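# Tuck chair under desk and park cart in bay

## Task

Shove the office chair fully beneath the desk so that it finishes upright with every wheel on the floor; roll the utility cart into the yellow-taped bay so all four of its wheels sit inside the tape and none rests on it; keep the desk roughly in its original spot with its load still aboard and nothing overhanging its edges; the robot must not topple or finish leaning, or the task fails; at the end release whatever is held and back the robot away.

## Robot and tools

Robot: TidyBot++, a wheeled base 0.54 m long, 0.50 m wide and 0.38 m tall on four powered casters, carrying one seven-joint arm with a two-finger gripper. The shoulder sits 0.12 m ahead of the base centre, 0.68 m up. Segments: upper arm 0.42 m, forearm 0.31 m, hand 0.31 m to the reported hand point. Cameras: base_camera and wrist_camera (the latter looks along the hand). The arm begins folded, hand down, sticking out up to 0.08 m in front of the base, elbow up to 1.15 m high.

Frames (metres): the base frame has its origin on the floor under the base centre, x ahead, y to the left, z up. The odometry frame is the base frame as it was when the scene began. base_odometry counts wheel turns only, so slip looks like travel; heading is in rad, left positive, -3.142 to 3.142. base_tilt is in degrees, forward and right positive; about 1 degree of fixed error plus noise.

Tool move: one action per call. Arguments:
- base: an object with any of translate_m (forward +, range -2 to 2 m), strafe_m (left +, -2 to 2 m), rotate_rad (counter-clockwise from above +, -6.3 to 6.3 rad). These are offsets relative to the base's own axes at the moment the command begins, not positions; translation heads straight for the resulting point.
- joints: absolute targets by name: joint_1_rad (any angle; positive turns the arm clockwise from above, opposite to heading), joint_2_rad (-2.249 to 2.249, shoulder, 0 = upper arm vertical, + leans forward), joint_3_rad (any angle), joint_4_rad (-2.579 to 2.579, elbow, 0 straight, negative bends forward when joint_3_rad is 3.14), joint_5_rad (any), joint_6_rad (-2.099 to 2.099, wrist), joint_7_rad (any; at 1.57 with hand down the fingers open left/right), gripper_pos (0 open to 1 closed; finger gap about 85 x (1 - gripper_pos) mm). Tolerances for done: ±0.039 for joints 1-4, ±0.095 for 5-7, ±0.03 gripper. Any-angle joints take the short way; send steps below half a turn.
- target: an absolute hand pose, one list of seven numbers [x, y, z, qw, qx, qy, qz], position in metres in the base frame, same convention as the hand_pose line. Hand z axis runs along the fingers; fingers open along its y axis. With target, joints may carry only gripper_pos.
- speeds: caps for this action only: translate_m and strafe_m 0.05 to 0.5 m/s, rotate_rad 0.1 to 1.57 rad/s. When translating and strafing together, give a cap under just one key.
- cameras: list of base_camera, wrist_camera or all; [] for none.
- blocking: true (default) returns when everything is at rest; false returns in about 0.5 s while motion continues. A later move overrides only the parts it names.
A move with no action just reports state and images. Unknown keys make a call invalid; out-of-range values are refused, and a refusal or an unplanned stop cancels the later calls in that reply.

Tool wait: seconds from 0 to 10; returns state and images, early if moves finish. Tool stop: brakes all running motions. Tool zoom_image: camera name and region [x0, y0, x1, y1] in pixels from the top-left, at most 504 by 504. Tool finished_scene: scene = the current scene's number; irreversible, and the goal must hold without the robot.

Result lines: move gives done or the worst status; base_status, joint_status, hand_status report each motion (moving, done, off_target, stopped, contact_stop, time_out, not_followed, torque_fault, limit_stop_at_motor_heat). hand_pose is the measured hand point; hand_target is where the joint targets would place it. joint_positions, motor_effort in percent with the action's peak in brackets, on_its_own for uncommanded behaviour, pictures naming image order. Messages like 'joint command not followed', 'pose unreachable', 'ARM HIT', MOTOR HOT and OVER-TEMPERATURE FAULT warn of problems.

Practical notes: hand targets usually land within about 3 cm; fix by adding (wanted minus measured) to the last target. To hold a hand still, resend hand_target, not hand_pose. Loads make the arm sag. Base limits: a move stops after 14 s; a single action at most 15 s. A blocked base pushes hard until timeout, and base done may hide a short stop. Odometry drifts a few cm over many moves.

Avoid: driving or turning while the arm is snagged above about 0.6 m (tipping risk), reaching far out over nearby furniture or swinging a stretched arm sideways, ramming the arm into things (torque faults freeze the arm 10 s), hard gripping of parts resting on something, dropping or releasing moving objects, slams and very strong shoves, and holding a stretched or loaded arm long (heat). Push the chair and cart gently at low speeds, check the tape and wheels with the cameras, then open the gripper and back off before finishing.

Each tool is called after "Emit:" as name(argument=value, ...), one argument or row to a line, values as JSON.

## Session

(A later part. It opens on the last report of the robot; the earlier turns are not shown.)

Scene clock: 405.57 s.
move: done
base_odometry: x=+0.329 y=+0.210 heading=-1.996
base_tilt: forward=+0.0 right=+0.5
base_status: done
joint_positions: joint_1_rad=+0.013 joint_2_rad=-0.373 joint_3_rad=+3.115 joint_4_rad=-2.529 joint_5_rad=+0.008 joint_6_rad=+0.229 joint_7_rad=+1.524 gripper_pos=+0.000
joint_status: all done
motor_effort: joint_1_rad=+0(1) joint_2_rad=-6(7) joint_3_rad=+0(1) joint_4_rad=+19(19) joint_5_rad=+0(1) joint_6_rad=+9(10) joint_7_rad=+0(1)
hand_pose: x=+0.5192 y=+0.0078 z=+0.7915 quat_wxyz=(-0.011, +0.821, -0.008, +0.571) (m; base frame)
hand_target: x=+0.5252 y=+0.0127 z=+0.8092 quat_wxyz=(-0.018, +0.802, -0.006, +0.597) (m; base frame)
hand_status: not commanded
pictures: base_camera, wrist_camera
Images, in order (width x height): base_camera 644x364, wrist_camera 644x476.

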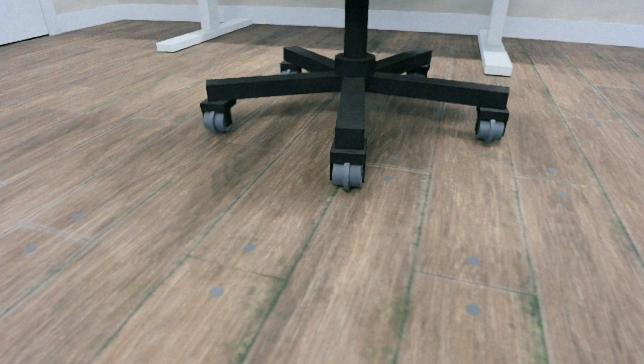

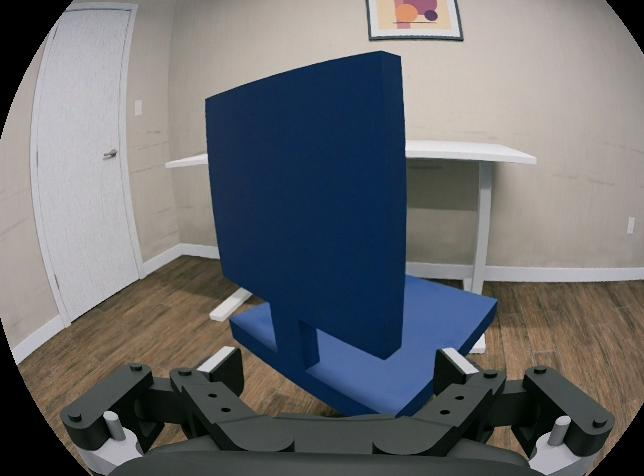

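Emit:
move(
  base={"translate_m":0.2,"strafe_m":-0.37,"rotate_rad":0.37},
  joints={"joint_1_rad":1.57,"joint_6_rad":-0.857},
)

Emit:
move(
  base={"translate_m":0.58},
  speeds={"translate_m":0.15},
)

Emit:
move(
  base={"translate_m":-0.5},
  joints={"joint_1_rad":0,"joint_6_rad":0.3},
  cameras=[],
)

Emit:
move(
  base={"translate_m":-0.08,"strafe_m":0.3,"rotate_rad":-0.68},
)

Scene clock: 415.43 s.
move: done
base_odometry: x=-0.091 y=+0.181 heading=-1.625
base_tilt: forward=+0.0 right=+0.5
base_status: done
joint_positions: joint_1_rad=+1.557 joint_2_rad=-0.373 joint_3_rad=+3.114 joint_4_rad=-2.529 joint_5_rad=+0.008 joint_6_rad=-0.798 joint_7_rad=+1.524 gripper_pos=+0.000
joint_status: all done
motor_effort: joint_1_rad=+0(2) joint_2_rad=-2(7) joint_3_rad=+0(3) joint_4_rad=+14(19) joint_5_rad=+0(1) joint_6_rad=+3(10) joint_7_rad=+0(1)
hand_pose: x=+0.1243 y=-0.1665 z=+0.5941 quat_wxyz=(+0.069, +0.704, -0.704, +0.063) (m; base frame)
hand_target: x=+0.1232 y=-0.1462 z=+0.5896 quat_wxyz=(+0.045, +0.698, -0.713, +0.042) (m; base frame)
hand_status: not commanded
pictures: base_camera, wrist_camera
Images, in order (width x height): base_camera 644x364, wrist_camera 644x476.

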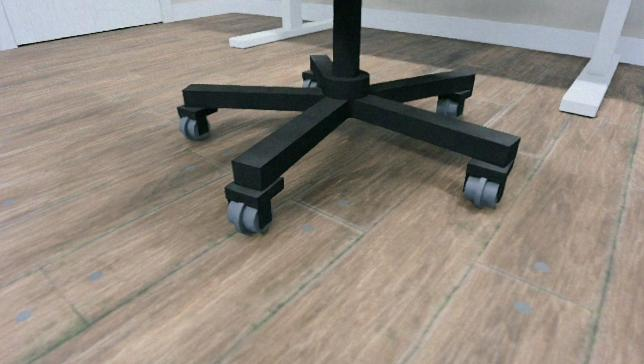

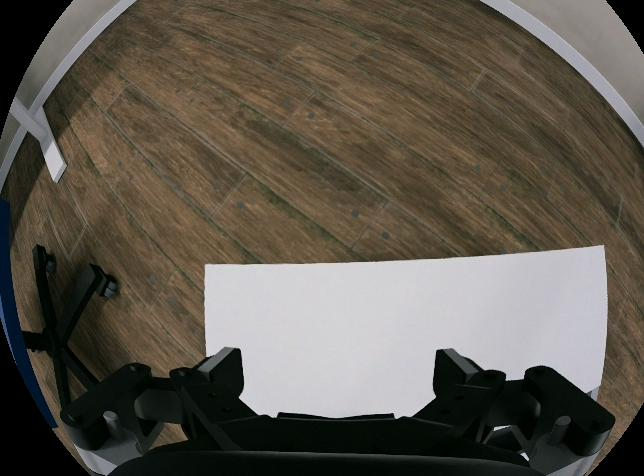

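Scene clock: 419.93 s.
move: done
base_odometry: x=-0.123 y=-0.399 heading=-1.625
base_tilt: forward=+0.1 right=+0.5
base_status: done
joint_positions: joint_1_rad=+1.557 joint_2_rad=-0.373 joint_3_rad=+3.113 joint_4_rad=-2.529 joint_5_rad=+0.008 joint_6_rad=-0.801 joint_7_rad=+1.524 gripper_pos=+0.000
joint_status: not commanded
motor_effort: joint_1_rad=+0(1) joint_2_rad=-2(3) joint_3_rad=+0(1) joint_4_rad=+13(15) joint_5_rad=-1(1) joint_6_rad=+3(3) joint_7_rad=+0(1)
hand_pose: x=+0.1242 y=-0.1654 z=+0.5939 quat_wxyz=(+0.068, +0.704, -0.704, +0.062) (m; base frame)
hand_target: x=+0.1232 y=-0.1462 z=+0.5896 quat_wxyz=(+0.045, +0.698, -0.713, +0.042) (m; base frame)
hand_status: not commanded
pictures: base_camera, wrist_camera
Images, in order (width x height): base_camera 644x364, wrist_camera 644x476.

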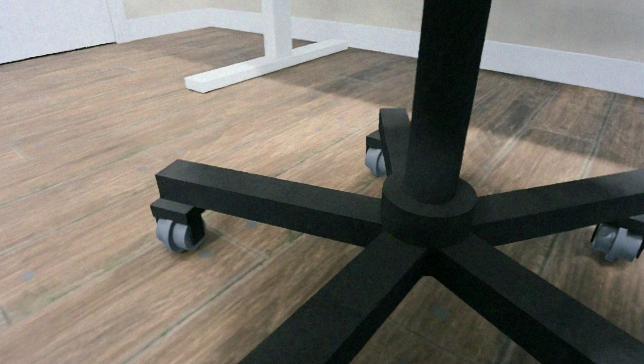

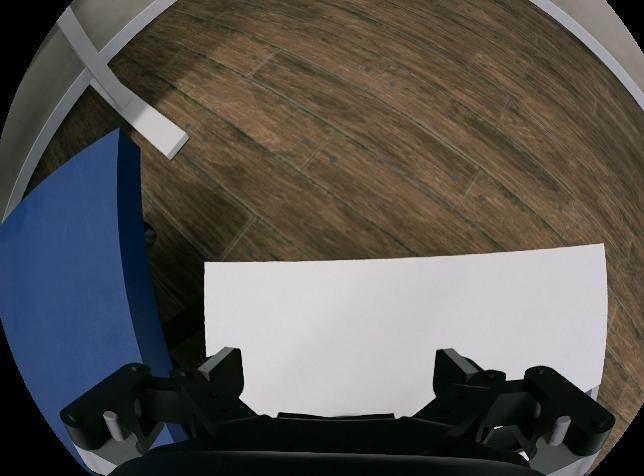

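Scene clock: 423.03 s.
move: done
base_odometry: x=-0.095 y=+0.101 heading=-1.625
base_tilt: forward=+0.0 right=+0.5
base_status: done
joint_positions: joint_1_rad=+0.013 joint_2_rad=-0.372 joint_3_rad=+3.114 joint_4_rad=-2.529 joint_5_rad=+0.008 joint_6_rad=+0.229 joint_7_rad=+1.524 gripper_pos=+0.000
joint_status: all done
motor_effort: joint_1_rad=+0(1) joint_2_rad=-6(7) joint_3_rad=+0(1) joint_4_rad=+18(19) joint_5_rad=+1(1) joint_6_rad=+9(10) joint_7_rad=+0(1)
hand_pose: x=+0.5193 y=+0.0084 z=+0.7912 quat_wxyz=(-0.011, +0.821, -0.007, +0.570) (m; base frame)
hand_target: x=+0.5252 y=+0.0126 z=+0.8092 quat_wxyz=(-0.018, +0.802, -0.006, +0.597) (m; base frame)
hand_status: not commanded
pictures: none
No camera images: "cameras" was empty.

Scene clock: 424.97 s.
move: done
base_odometry: x=+0.209 y=+0.164 heading=-2.306
base_tilt: forward=+0.1 right=+0.5
base_status: done
joint_positions: joint_1_rad=+0.010 joint_2_rad=-0.372 joint_3_rad=+3.114 joint_4_rad=-2.529 joint_5_rad=+0.008 joint_6_rad=+0.233 joint_7_rad=+1.524 gripper_pos=+0.000
joint_status: not commanded
motor_effort: joint_1_rad=+0(1) joint_2_rad=-6(8) joint_3_rad=+0(1) joint_4_rad=+17(19) joint_5_rad=+0(1) joint_6_rad=+9(9) joint_7_rad=+0(1)
hand_pose: x=+0.5196 y=+0.0093 z=+0.7922 quat_wxyz=(-0.012, +0.820, -0.006, +0.572) (m; base frame)
hand_target: x=+0.5252 y=+0.0126 z=+0.8092 quat_wxyz=(-0.018, +0.802, -0.006, +0.597) (m; base frame)
hand_status: not commanded
pictures: base_camera, wrist_camera
Images, in order (width x height): base_camera 644x364, wrist_camera 644x476.

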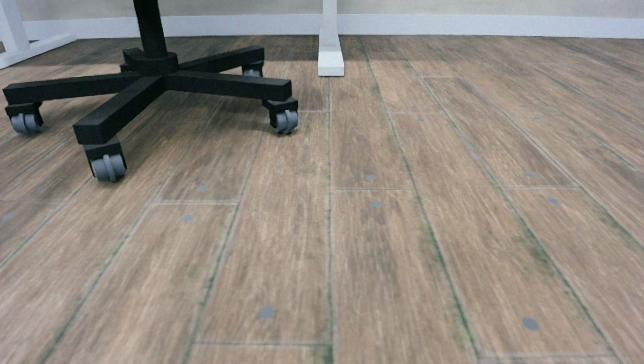

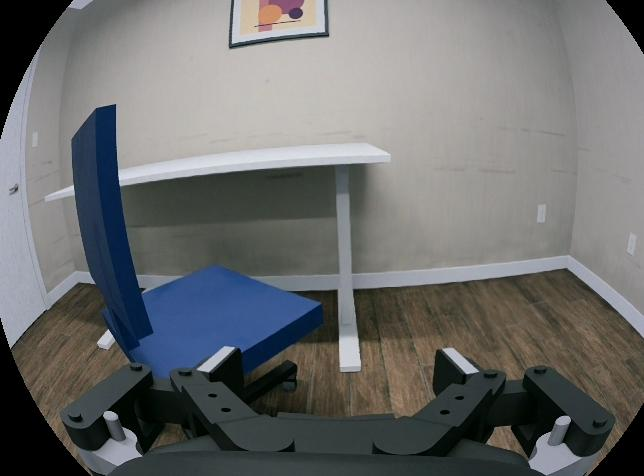

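Emit:
move(
  base={"translate_m":0.86,"strafe_m":-0.38},
  joints={"joint_1_rad":1.57,"joint_6_rad":-0.857},
  cameras=[],
)

Emit:
move(
  base={"rotate_rad":1.42},
)

Scene clock: 441.17 s.
move: done
base_odometry: x=-0.650 y=-0.219 heading=-2.305
base_tilt: forward=+0.1 right=+0.5
base_status: done
joint_positions: joint_1_rad=+1.557 joint_2_rad=-0.373 joint_3_rad=+3.114 joint_4_rad=-2.529 joint_5_rad=+0.008 joint_6_rad=-0.799 joint_7_rad=+1.524 gripper_pos=+0.000
joint_status: all done
motor_effort: joint_1_rad=+0(1) joint_2_rad=-2(8) joint_3_rad=+0(1) joint_4_rad=+14(19) joint_5_rad=+0(2) joint_6_rad=+3(10) joint_7_rad=+0(1)
hand_pose: x=+0.1244 y=-0.1664 z=+0.5941 quat_wxyz=(+0.069, +0.704, -0.704, +0.063) (m; base frame)
hand_target: x=+0.1232 y=-0.1462 z=+0.5896 quat_wxyz=(+0.045, +0.698, -0.713, +0.042) (m; base frame)
hand_status: not commanded
pictures: none
No camera images: "cameras" was empty.

Scene clock: 443.37 s.
move: done
base_odometry: x=-0.650 y=-0.219 heading=-0.886
base_tilt: forward=+0.0 right=+0.5
base_status: done
joint_positions: joint_1_rad=+1.558 joint_2_rad=-0.373 joint_3_rad=+3.114 joint_4_rad=-2.529 joint_5_rad=+0.008 joint_6_rad=-0.801 joint_7_rad=+1.524 gripper_pos=+0.000
joint_status: not commanded
motor_effort: joint_1_rad=+0(1) joint_2_rad=-2(3) joint_3_rad=+1(1) joint_4_rad=+14(15) joint_5_rad=+0(1) joint_6_rad=+3(3) joint_7_rad=+0(1)
hand_pose: x=+0.1241 y=-0.1655 z=+0.5940 quat_wxyz=(+0.068, +0.703, -0.705, +0.062) (m; base frame)
hand_target: x=+0.1232 y=-0.1462 z=+0.5896 quat_wxyz=(+0.045, +0.698, -0.713, +0.042) (m; base frame)
hand_status: not commanded
pictures: base_camera, wrist_camera
Images, in order (width x height): base_camera 644x364, wrist_camera 644x476.

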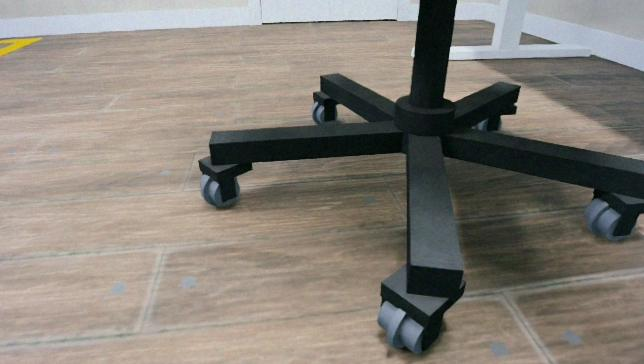

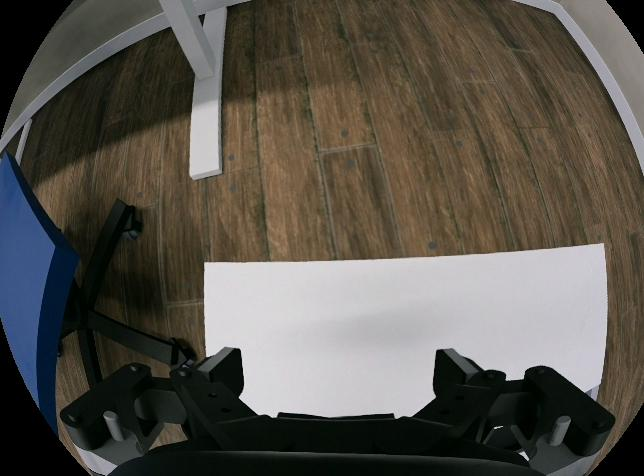

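Emit:
move(
  base={"strafe_m":-0.07},
  cameras=[],
)

Emit:
move(
  base={"translate_m":0.3},
  speeds={"translate_m":0.12},
)

Emit:
move(
  base={"translate_m":-0.3},
)

Scene clock: 448.23 s.
move: done
base_odometry: x=-0.704 y=-0.264 heading=-0.885
base_tilt: forward=+0.0 right=+0.5
base_status: done
joint_positions: joint_1_rad=+1.558 joint_2_rad=-0.369 joint_3_rad=+3.114 joint_4_rad=-2.528 joint_5_rad=+0.008 joint_6_rad=-0.806 joint_7_rad=+1.524 gripper_pos=+0.000
joint_status: not commanded
motor_effort: joint_1_rad=+0(0) joint_2_rad=-2(5) joint_3_rad=+0(1) joint_4_rad=+14(16) joint_5_rad=+0(1) joint_6_rad=+3(4) joint_7_rad=+0(1)
hand_pose: x=+0.1241 y=-0.1642 z=+0.5934 quat_wxyz=(+0.066, +0.704, -0.705, +0.060) (m; base frame)
hand_target: x=+0.1232 y=-0.1462 z=+0.5896 quat_wxyz=(+0.045, +0.698, -0.713, +0.042) (m; base frame)
hand_status: not commanded
pictures: none
No camera images: "cameras" was empty.

Scene clock: 451.27 s.
move: done
base_odometry: x=-0.514 y=-0.496 heading=-0.885
base_tilt: forward=+0.0 right=+0.5
base_status: done
joint_positions: joint_1_rad=+1.559 joint_2_rad=-0.369 joint_3_rad=+3.114 joint_4_rad=-2.528 joint_5_rad=+0.008 joint_6_rad=-0.806 joint_7_rad=+1.524 gripper_pos=+0.000
joint_status: not commanded
motor_effort: joint_1_rad=+0(1) joint_2_rad=-2(2) joint_3_rad=+0(1) joint_4_rad=+14(15) joint_5_rad=+0(1) joint_6_rad=+3(3) joint_7_rad=+0(1)
hand_pose: x=+0.1240 y=-0.1642 z=+0.5934 quat_wxyz=(+0.066, +0.704, -0.705, +0.060) (m; base frame)
hand_target: x=+0.1232 y=-0.1462 z=+0.5896 quat_wxyz=(+0.045, +0.698, -0.713, +0.042) (m; base frame)
hand_status: not commanded
pictures: base_camera, wrist_camera
Images, in order (width x height): base_camera 644x364, wrist_camera 644x476.

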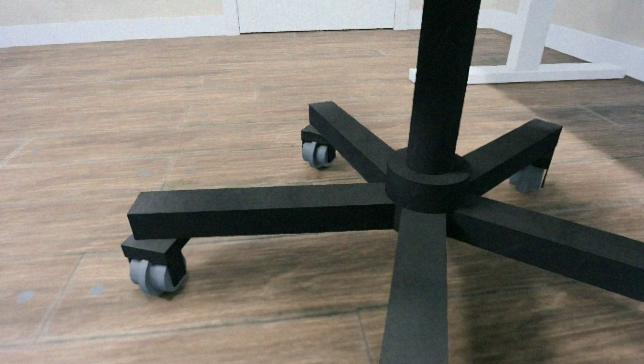

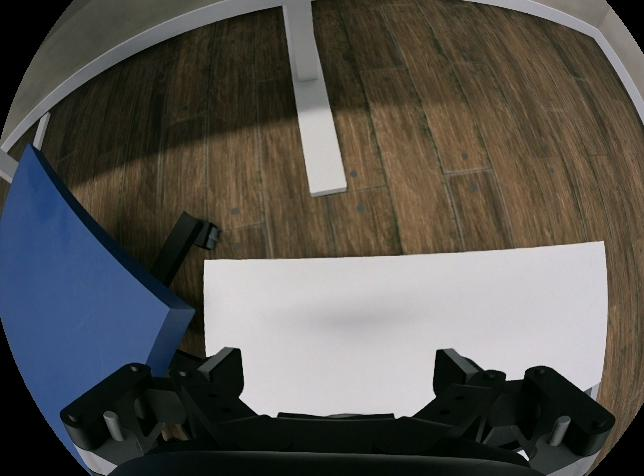

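Scene clock: 453.03 s.
move: done
base_odometry: x=-0.704 y=-0.264 heading=-0.885
base_tilt: forward=+0.0 right=+0.5
base_status: done
joint_positions: joint_1_rad=+1.559 joint_2_rad=-0.370 joint_3_rad=+3.114 joint_4_rad=-2.528 joint_5_rad=+0.008 joint_6_rad=-0.809 joint_7_rad=+1.524 gripper_pos=+0.000
joint_status: not commanded
motor_effort: joint_1_rad=+0(1) joint_2_rad=-2(5) joint_3_rad=+0(2) joint_4_rad=+14(16) joint_5_rad=+1(1) joint_6_rad=+3(4) joint_7_rad=+0(1)
hand_pose: x=+0.1239 y=-0.1636 z=+0.5934 quat_wxyz=(+0.065, +0.703, -0.705, +0.059) (m; base frame)
hand_target: x=+0.1232 y=-0.1462 z=+0.5896 quat_wxyz=(+0.045, +0.698, -0.713, +0.042) (m; base frame)
hand_status: not commanded
pictures: base_camera, wrist_camera
Images, in order (width x height): base_camera 644x364, wrist_camera 644x476.

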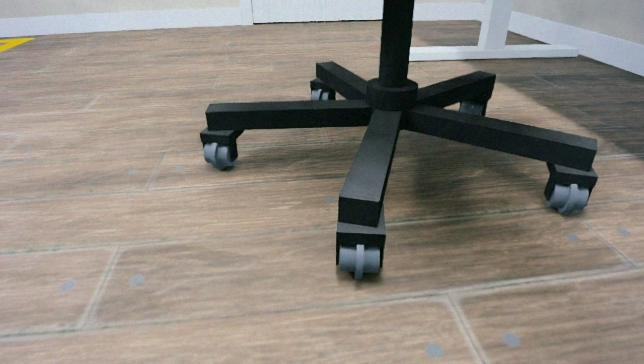

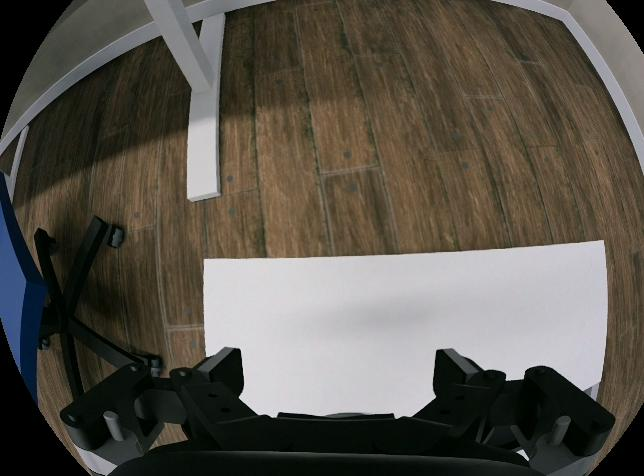

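Emit:
move(
  base={"rotate_rad":-1.5},
  joints={"joint_1_rad":0,"joint_6_rad":0.3},
  cameras=[],
)

Emit:
move(
  base={"translate_m":-0.85},
  cameras=[],
)

Emit:
move(
  base={"strafe_m":0.93},
)

Scene clock: 468.40 s.
move: done
base_odometry: x=-0.704 y=-0.264 heading=-2.384
base_tilt: forward=+0.0 right=+0.5
base_status: done
joint_positions: joint_1_rad=+0.013 joint_2_rad=-0.370 joint_3_rad=+3.114 joint_4_rad=-2.528 joint_5_rad=+0.008 joint_6_rad=+0.229 joint_7_rad=+1.524 gripper_pos=+0.000
joint_status: all done
motor_effort: joint_1_rad=+0(1) joint_2_rad=-6(6) joint_3_rad=+0(1) joint_4_rad=+18(19) joint_5_rad=+0(1) joint_6_rad=+9(10) joint_7_rad=+0(1)
hand_pose: x=+0.5199 y=+0.0081 z=+0.7908 quat_wxyz=(-0.011, +0.822, -0.007, +0.570) (m; base frame)
hand_target: x=+0.5252 y=+0.0126 z=+0.8092 quat_wxyz=(-0.018, +0.802, -0.006, +0.597) (m; base frame)
hand_status: not commanded
pictures: none
No camera images: "cameras" was empty.

Scene clock: 471.00 s.
move: done
base_odometry: x=-0.087 y=+0.320 heading=-2.385
base_tilt: forward=+0.0 right=+0.5
base_status: done
joint_positions: joint_1_rad=+0.012 joint_2_rad=-0.372 joint_3_rad=+3.114 joint_4_rad=-2.528 joint_5_rad=+0.008 joint_6_rad=+0.235 joint_7_rad=+1.524 gripper_pos=+0.000
joint_status: not commanded
motor_effort: joint_1_rad=+0(1) joint_2_rad=-6(11) joint_3_rad=+0(1) joint_4_rad=+18(20) joint_5_rad=-1(1) joint_6_rad=+9(10) joint_7_rad=+0(1)
hand_pose: x=+0.5203 y=+0.0083 z=+0.7933 quat_wxyz=(-0.012, +0.819, -0.007, +0.573) (m; base frame)
hand_target: x=+0.5252 y=+0.0126 z=+0.8092 quat_wxyz=(-0.018, +0.802, -0.006, +0.597) (m; base frame)
hand_status: not commanded
pictures: none
No camera images: "cameras" was empty.

Scene clock: 473.73 s.
move: done
base_odometry: x=+0.552 y=-0.356 heading=-2.384
base_tilt: forward=+0.1 right=+0.4
base_status: done
joint_positions: joint_1_rad=+0.011 joint_2_rad=-0.372 joint_3_rad=+3.115 joint_4_rad=-2.528 joint_5_rad=+0.008 joint_6_rad=+0.236 joint_7_rad=+1.524 gripper_pos=+0.000
joint_status: not commanded
motor_effort: joint_1_rad=+0(2) joint_2_rad=-6(7) joint_3_rad=+1(3) joint_4_rad=+17(19) joint_5_rad=+0(1) joint_6_rad=+9(9) joint_7_rad=+0(1)
hand_pose: x=+0.5204 y=+0.0089 z=+0.7934 quat_wxyz=(-0.012, +0.819, -0.006, +0.573) (m; base frame)
hand_target: x=+0.5252 y=+0.0126 z=+0.8092 quat_wxyz=(-0.018, +0.802, -0.006, +0.597) (m; base frame)
hand_status: not commanded
pictures: base_camera, wrist_camera
Images, in order (width x height): base_camera 644x364, wrist_camera 644x476.

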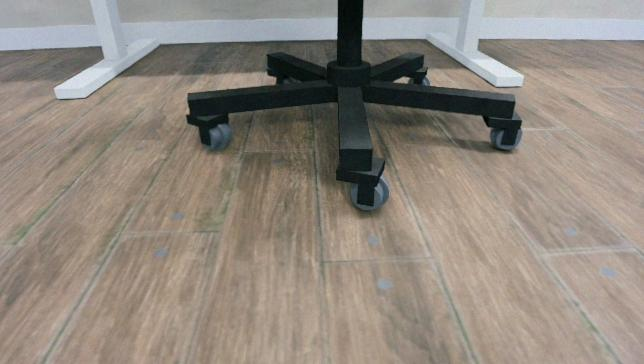

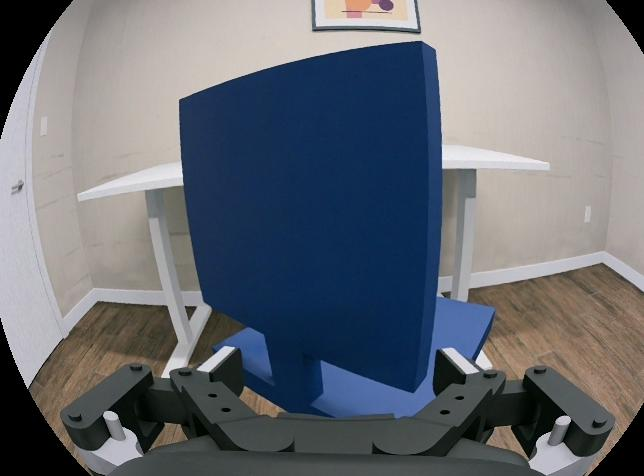

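Emit:
move(
  base={"strafe_m":-0.18},
  joints={"gripper_pos":1},
)

Emit:
move(
  base={"translate_m":0.25},
  speeds={"translate_m":0.1},
)

Scene clock: 478.57 s.
move: done
base_odometry: x=+0.428 y=-0.225 heading=-2.383
base_tilt: forward=+0.1 right=+0.5
base_status: done
joint_positions: joint_1_rad=+0.009 joint_2_rad=-0.372 joint_3_rad=+3.117 joint_4_rad=-2.528 joint_5_rad=+0.008 joint_6_rad=+0.236 joint_7_rad=+1.524 gripper_pos=+0.999
joint_status: all done
motor_effort: joint_1_rad=+0(1) joint_2_rad=-6(8) joint_3_rad=+0(2) joint_4_rad=+18(19) joint_5_rad=+0(1) joint_6_rad=+9(10) joint_7_rad=+0(0)
hand_pose: x=+0.5204 y=+0.0084 z=+0.7935 quat_wxyz=(-0.012, +0.819, -0.007, +0.573) (m; base frame)
hand_target: x=+0.5252 y=+0.0126 z=+0.8092 quat_wxyz=(-0.018, +0.802, -0.006, +0.597) (m; base frame)
hand_status: not commanded
pictures: base_camera, wrist_camera
Images, in order (width x height): base_camera 644x364, wrist_camera 644x476.

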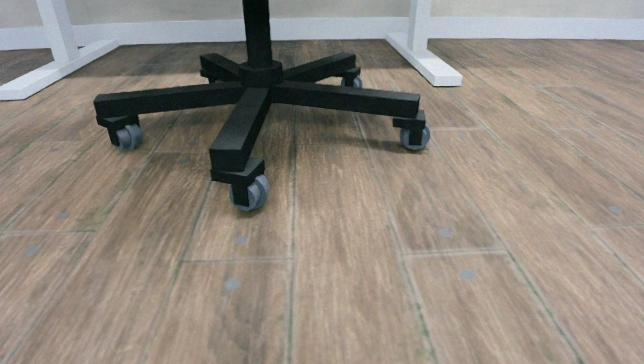

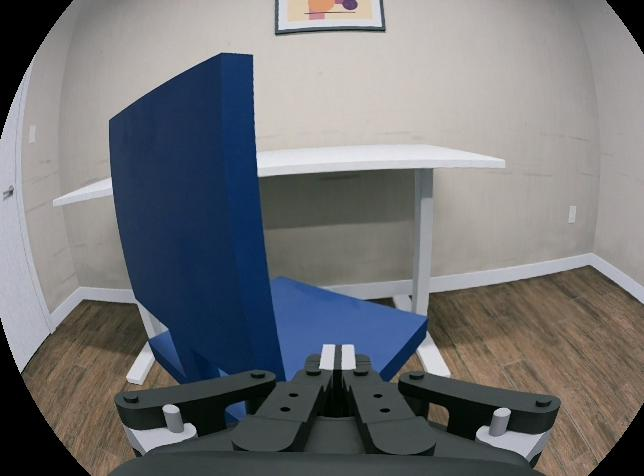

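Scene clock: 481.57 s.
move: done
base_odometry: x=+0.246 y=-0.397 heading=-2.384
base_tilt: forward=+0.1 right=+0.5
base_status: done
joint_positions: joint_1_rad=+0.009 joint_2_rad=-0.371 joint_3_rad=+3.117 joint_4_rad=-2.528 joint_5_rad=+0.008 joint_6_rad=+0.236 joint_7_rad=+1.524 gripper_pos=+0.999
joint_status: not commanded
motor_effort: joint_1_rad=+0(1) joint_2_rad=-6(9) joint_3_rad=+0(1) joint_4_rad=+17(20) joint_5_rad=+0(1) joint_6_rad=+9(10) joint_7_rad=+0(1)
hand_pose: x=+0.5205 y=+0.0084 z=+0.7935 quat_wxyz=(-0.012, +0.819, -0.007, +0.573) (m; base frame)
hand_target: x=+0.5252 y=+0.0126 z=+0.8092 quat_wxyz=(-0.018, +0.802, -0.006, +0.597) (m; base frame)
hand_status: not commanded
pictures: base_camera, wrist_camera
Images, in order (width x height): base_camera 644x364, wrist_camera 644x476.

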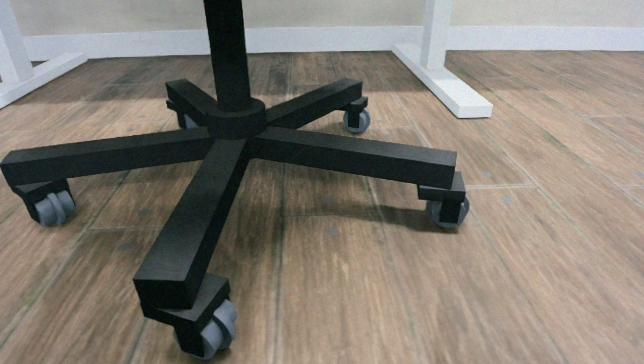

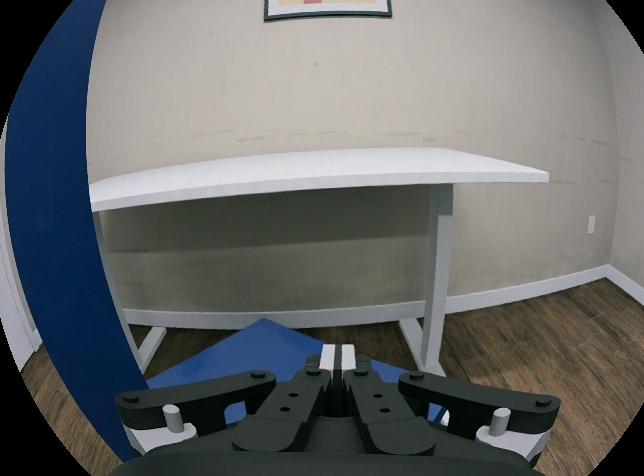

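Emit:
move(
  base={"translate_m":-0.27},
  cameras=[],
)

Emit:
move(
  base={"strafe_m":0.13},
  cameras=[],
)

Emit:
move(
  base={"translate_m":0.3},
  speeds={"translate_m":0.1},
)

Scene clock: 486.03 s.
move: done
base_odometry: x=+0.442 y=-0.211 heading=-2.383
base_tilt: forward=+0.0 right=+0.5
base_status: done
joint_positions: joint_1_rad=+0.009 joint_2_rad=-0.376 joint_3_rad=+3.117 joint_4_rad=-2.528 joint_5_rad=+0.008 joint_6_rad=+0.238 joint_7_rad=+1.524 gripper_pos=+0.999
joint_status: not commanded
motor_effort: joint_1_rad=+0(1) joint_2_rad=-6(10) joint_3_rad=+0(3) joint_4_rad=+17(20) joint_5_rad=+0(1) joint_6_rad=+9(10) joint_7_rad=+0(1)
hand_pose: x=+0.5199 y=+0.0086 z=+0.7957 quat_wxyz=(-0.012, +0.817, -0.007, +0.576) (m; base frame)
hand_target: x=+0.5252 y=+0.0126 z=+0.8092 quat_wxyz=(-0.018, +0.802, -0.006, +0.597) (m; base frame)
hand_status: not commanded
pictures: none
No camera images: "cameras" was empty.

Scene clock: 487.27 s.
move: done
base_odometry: x=+0.532 y=-0.305 heading=-2.383
base_tilt: forward=+0.0 right=+0.5
base_status: done
joint_positions: joint_1_rad=+0.008 joint_2_rad=-0.376 joint_3_rad=+3.113 joint_4_rad=-2.528 joint_5_rad=+0.008 joint_6_rad=+0.238 joint_7_rad=+1.524 gripper_pos=+0.999
joint_status: not commanded
motor_effort: joint_1_rad=+0(1) joint_2_rad=-6(7) joint_3_rad=+1(3) joint_4_rad=+18(19) joint_5_rad=+0(2) joint_6_rad=+9(10) joint_7_rad=+0(1)
hand_pose: x=+0.5198 y=+0.0105 z=+0.7957 quat_wxyz=(-0.013, +0.817, -0.005, +0.576) (m; base frame)
hand_target: x=+0.5252 y=+0.0126 z=+0.8092 quat_wxyz=(-0.018, +0.802, -0.006, +0.597) (m; base frame)
hand_status: not commanded
pictures: none
No camera images: "cameras" was empty.

Scene clock: 490.83 s.
move: done
base_odometry: x=+0.314 y=-0.512 heading=-2.383
base_tilt: forward=+0.1 right=+0.5
base_status: done
joint_positions: joint_1_rad=+0.000 joint_2_rad=-0.372 joint_3_rad=+3.109 joint_4_rad=-2.526 joint_5_rad=+0.008 joint_6_rad=+0.248 joint_7_rad=+1.524 gripper_pos=+0.999
joint_status: not commanded
motor_effort: joint_1_rad=+0(4) joint_2_rad=-6(8) joint_3_rad=+0(5) joint_4_rad=+18(25) joint_5_rad=+0(1) joint_6_rad=+9(13) joint_7_rad=+0(1)
hand_pose: x=+0.5219 y=+0.0155 z=+0.7980 quat_wxyz=(-0.016, +0.815, +0.001, +0.579) (m; base frame)
hand_target: x=+0.5252 y=+0.0126 z=+0.8092 quat_wxyz=(-0.018, +0.802, -0.006, +0.597) (m; base frame)
hand_status: not commanded
pictures: base_camera, wrist_camera
Images, in order (width x height): base_camera 644x364, wrist_camera 644x476.

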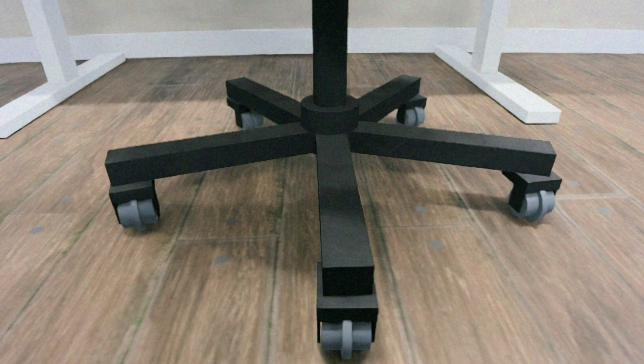

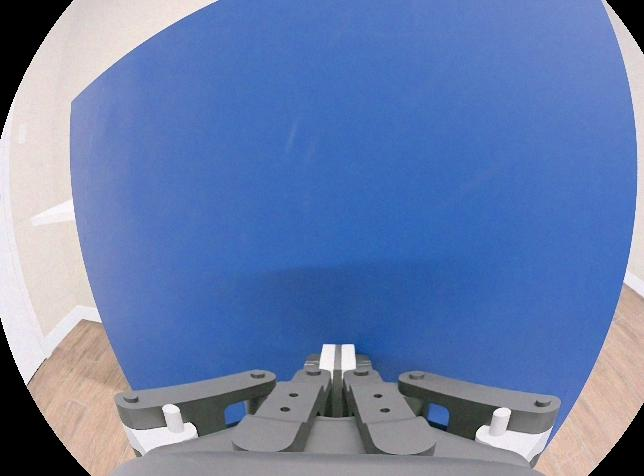

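Emit:
move(
  base={"translate_m":0.28,"strafe_m":-0.03},
  speeds={"translate_m":0.1},
)

Scene clock: 497.10 s.
move: done
base_odometry: x=+0.090 y=-0.683 heading=-2.383
base_tilt: forward=+0.0 right=+0.5
base_status: done
joint_positions: joint_1_rad=-0.001 joint_2_rad=-0.379 joint_3_rad=+3.109 joint_4_rad=-2.532 joint_5_rad=+0.008 joint_6_rad=+0.248 joint_7_rad=+1.524 gripper_pos=+0.999
joint_status: not commanded
motor_effort: joint_1_rad=+0(2) joint_2_rad=-6(7) joint_3_rad=+0(3) joint_4_rad=+18(24) joint_5_rad=+1(2) joint_6_rad=+9(12) joint_7_rad=+0(1)
hand_pose: x=+0.5194 y=+0.0157 z=+0.7976 quat_wxyz=(-0.016, +0.815, +0.001, +0.579) (m; base frame)
hand_target: x=+0.5252 y=+0.0126 z=+0.8092 quat_wxyz=(-0.018, +0.802, -0.006, +0.597) (m; base frame)
hand_status: not commanded
pictures: base_camera, wrist_camera
Images, in order (width x height): base_camera 644x364, wrist_camera 644x476.

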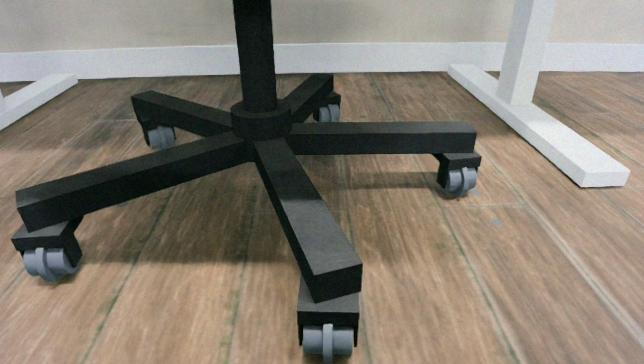

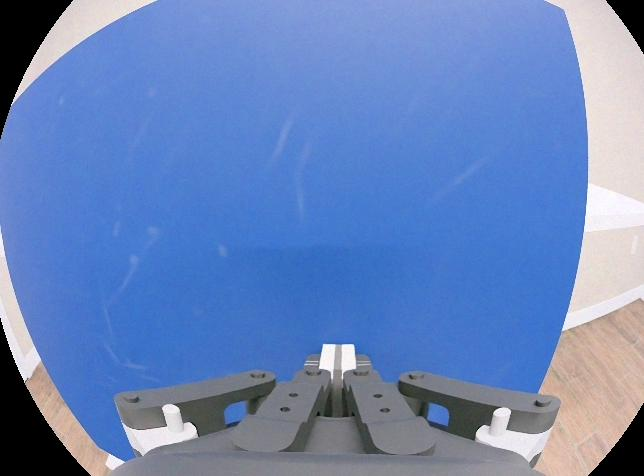

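Emit:
move(
  base={"translate_m":-0.08},
  cameras=[],
)

Emit:
move(
  base={"strafe_m":0.11},
  cameras=[],
)

Emit:
move(
  base={"translate_m":0.28},
  speeds={"translate_m":0.08},
)

Scene clock: 502.20 s.
move: done
base_odometry: x=+0.148 y=-0.628 heading=-2.383
base_tilt: forward=+0.0 right=+0.5
base_status: done
joint_positions: joint_1_rad=-0.001 joint_2_rad=-0.375 joint_3_rad=+3.109 joint_4_rad=-2.531 joint_5_rad=+0.008 joint_6_rad=+0.248 joint_7_rad=+1.524 gripper_pos=+0.999
joint_status: not commanded
motor_effort: joint_1_rad=+0(1) joint_2_rad=-6(9) joint_3_rad=+0(1) joint_4_rad=+18(20) joint_5_rad=+0(1) joint_6_rad=+9(10) joint_7_rad=+0(1)
hand_pose: x=+0.5199 y=+0.0157 z=+0.7962 quat_wxyz=(-0.016, +0.816, +0.001, +0.578) (m; base frame)
hand_target: x=+0.5252 y=+0.0126 z=+0.8092 quat_wxyz=(-0.018, +0.802, -0.006, +0.597) (m; base frame)
hand_status: not commanded
pictures: none
No camera images: "cameras" was empty.

Scene clock: 503.37 s.
move: done
base_odometry: x=+0.224 y=-0.707 heading=-2.383
base_tilt: forward=+0.1 right=+0.4
base_status: done
joint_positions: joint_1_rad=-0.001 joint_2_rad=-0.375 joint_3_rad=+3.109 joint_4_rad=-2.531 joint_5_rad=+0.008 joint_6_rad=+0.248 joint_7_rad=+1.524 gripper_pos=+0.999
joint_status: not commanded
motor_effort: joint_1_rad=+0(1) joint_2_rad=-6(8) joint_3_rad=+0(2) joint_4_rad=+18(19) joint_5_rad=+0(1) joint_6_rad=+9(9) joint_7_rad=-1(1)
hand_pose: x=+0.5199 y=+0.0157 z=+0.7962 quat_wxyz=(-0.016, +0.816, +0.001, +0.578) (m; base frame)
hand_target: x=+0.5252 y=+0.0126 z=+0.8092 quat_wxyz=(-0.018, +0.802, -0.006, +0.597) (m; base frame)
hand_status: not commanded
pictures: none
No camera images: "cameras" was empty.

Scene clock: 510.23 s.
move: time_out
base_odometry: x=+0.024 y=-0.898 heading=-2.384
base_tilt: forward=+0.0 right=+0.5
base_status: translate_m time_out (by the wheels' count: +0.277 of +0.280)
joint_positions: joint_1_rad=-0.003 joint_2_rad=-0.506 joint_3_rad=+3.108 joint_4_rad=-2.624 joint_5_rad=+0.008 joint_6_rad=+0.248 joint_7_rad=+1.524 gripper_pos=+0.999
joint_status: not commanded
motor_effort: joint_1_rad=+0(4) joint_2_rad=+23(28) joint_3_rad=+1(6) joint_4_rad=+38(42) joint_5_rad=+0(2) joint_6_rad=+16(17) joint_7_rad=+0(1)
hand_pose: x=+0.4803 y=+0.0153 z=+0.7940 quat_wxyz=(-0.015, +0.805, +0.003, +0.593) (m; base frame)
hand_target: x=+0.5252 y=+0.0126 z=+0.8092 quat_wxyz=(-0.018, +0.802, -0.006, +0.597) (m; base frame)
hand_status: not commanded
pictures: base_camera, wrist_camera
Images, in order (width x height): base_camera 644x364, wrist_camera 644x476.

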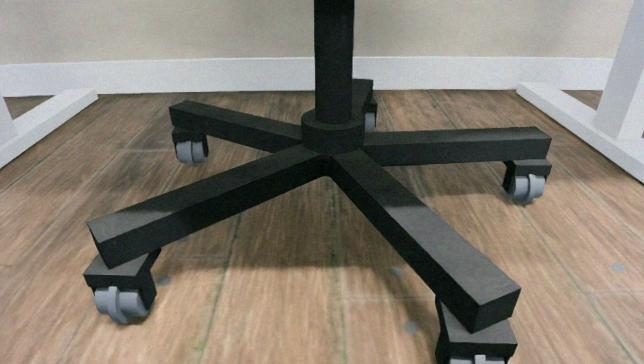

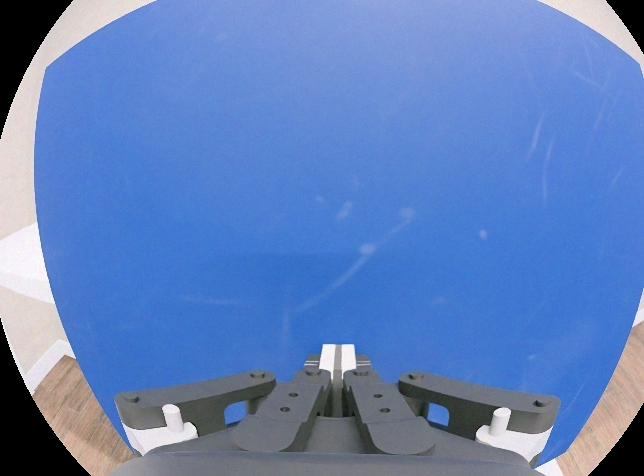

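Emit:
move(
  base={"translate_m":-0.7},
  speeds={"translate_m":0.25},
)

Emit:
move(
  base={"strafe_m":-0.9,"rotate_rad":0.7},
)

Scene clock: 516.83 s.
move: done
base_odometry: x=+0.533 y=-0.417 heading=-2.385
base_tilt: forward=+0.0 right=+0.5
base_status: done
joint_positions: joint_1_rad=-0.003 joint_2_rad=-0.370 joint_3_rad=+3.110 joint_4_rad=-2.522 joint_5_rad=+0.008 joint_6_rad=+0.258 joint_7_rad=+1.524 gripper_pos=+0.999
joint_status: not commanded
motor_effort: joint_1_rad=+0(1) joint_2_rad=-6(25) joint_3_rad=+0(2) joint_4_rad=+19(35) joint_5_rad=+0(1) joint_6_rad=+9(14) joint_7_rad=-1(1)
hand_pose: x=+0.5243 y=+0.0165 z=+0.8026 quat_wxyz=(-0.017, +0.812, +0.001, +0.584) (m; base frame)
hand_target: x=+0.5252 y=+0.0126 z=+0.8092 quat_wxyz=(-0.018, +0.802, -0.006, +0.597) (m; base frame)
hand_status: not commanded
pictures: base_camera, wrist_camera
Images, in order (width x height): base_camera 644x364, wrist_camera 644x476.

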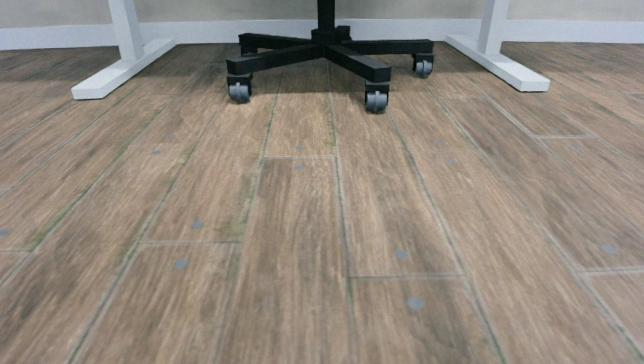

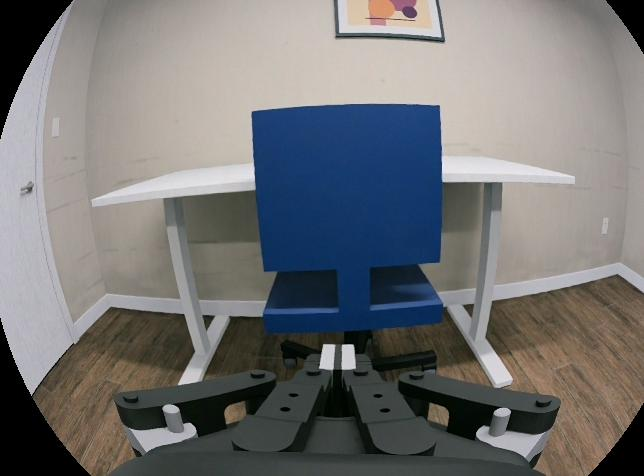

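Scene clock: 519.80 s.
move: done
base_odometry: x=-0.086 y=+0.237 heading=-1.684
base_tilt: forward=+0.0 right=+0.5
base_status: done
joint_positions: joint_1_rad=-0.003 joint_2_rad=-0.372 joint_3_rad=+3.112 joint_4_rad=-2.522 joint_5_rad=+0.008 joint_6_rad=+0.258 joint_7_rad=+1.524 gripper_pos=+0.999
joint_status: not commanded
motor_effort: joint_1_rad=+0(1) joint_2_rad=-6(8) joint_3_rad=+0(2) joint_4_rad=+18(20) joint_5_rad=+0(1) joint_6_rad=+9(10) joint_7_rad=-1(1)
hand_pose: x=+0.5241 y=+0.0155 z=+0.8034 quat_wxyz=(-0.017, +0.811, +0.000, +0.585) (m; base frame)
hand_target: x=+0.5252 y=+0.0126 z=+0.8092 quat_wxyz=(-0.018, +0.802, -0.006, +0.597) (m; base frame)
hand_status: not commanded
pictures: base_camera, wrist_camera
Images, in order (width x height): base_camera 644x364, wrist_camera 644x476.

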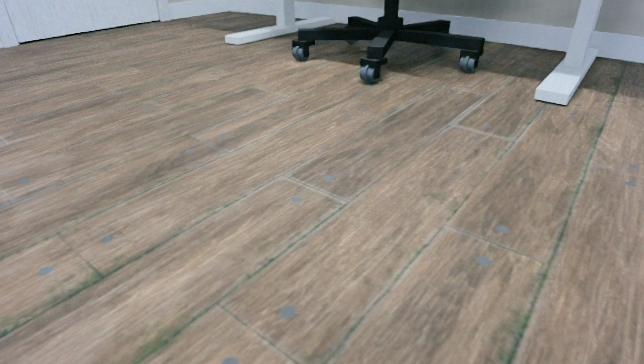

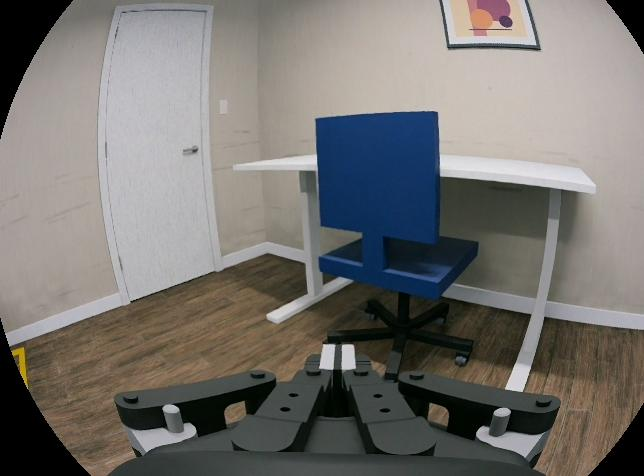

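Emit:
finished_scene(
  scene=2,
)

The scene is finished: the task was done.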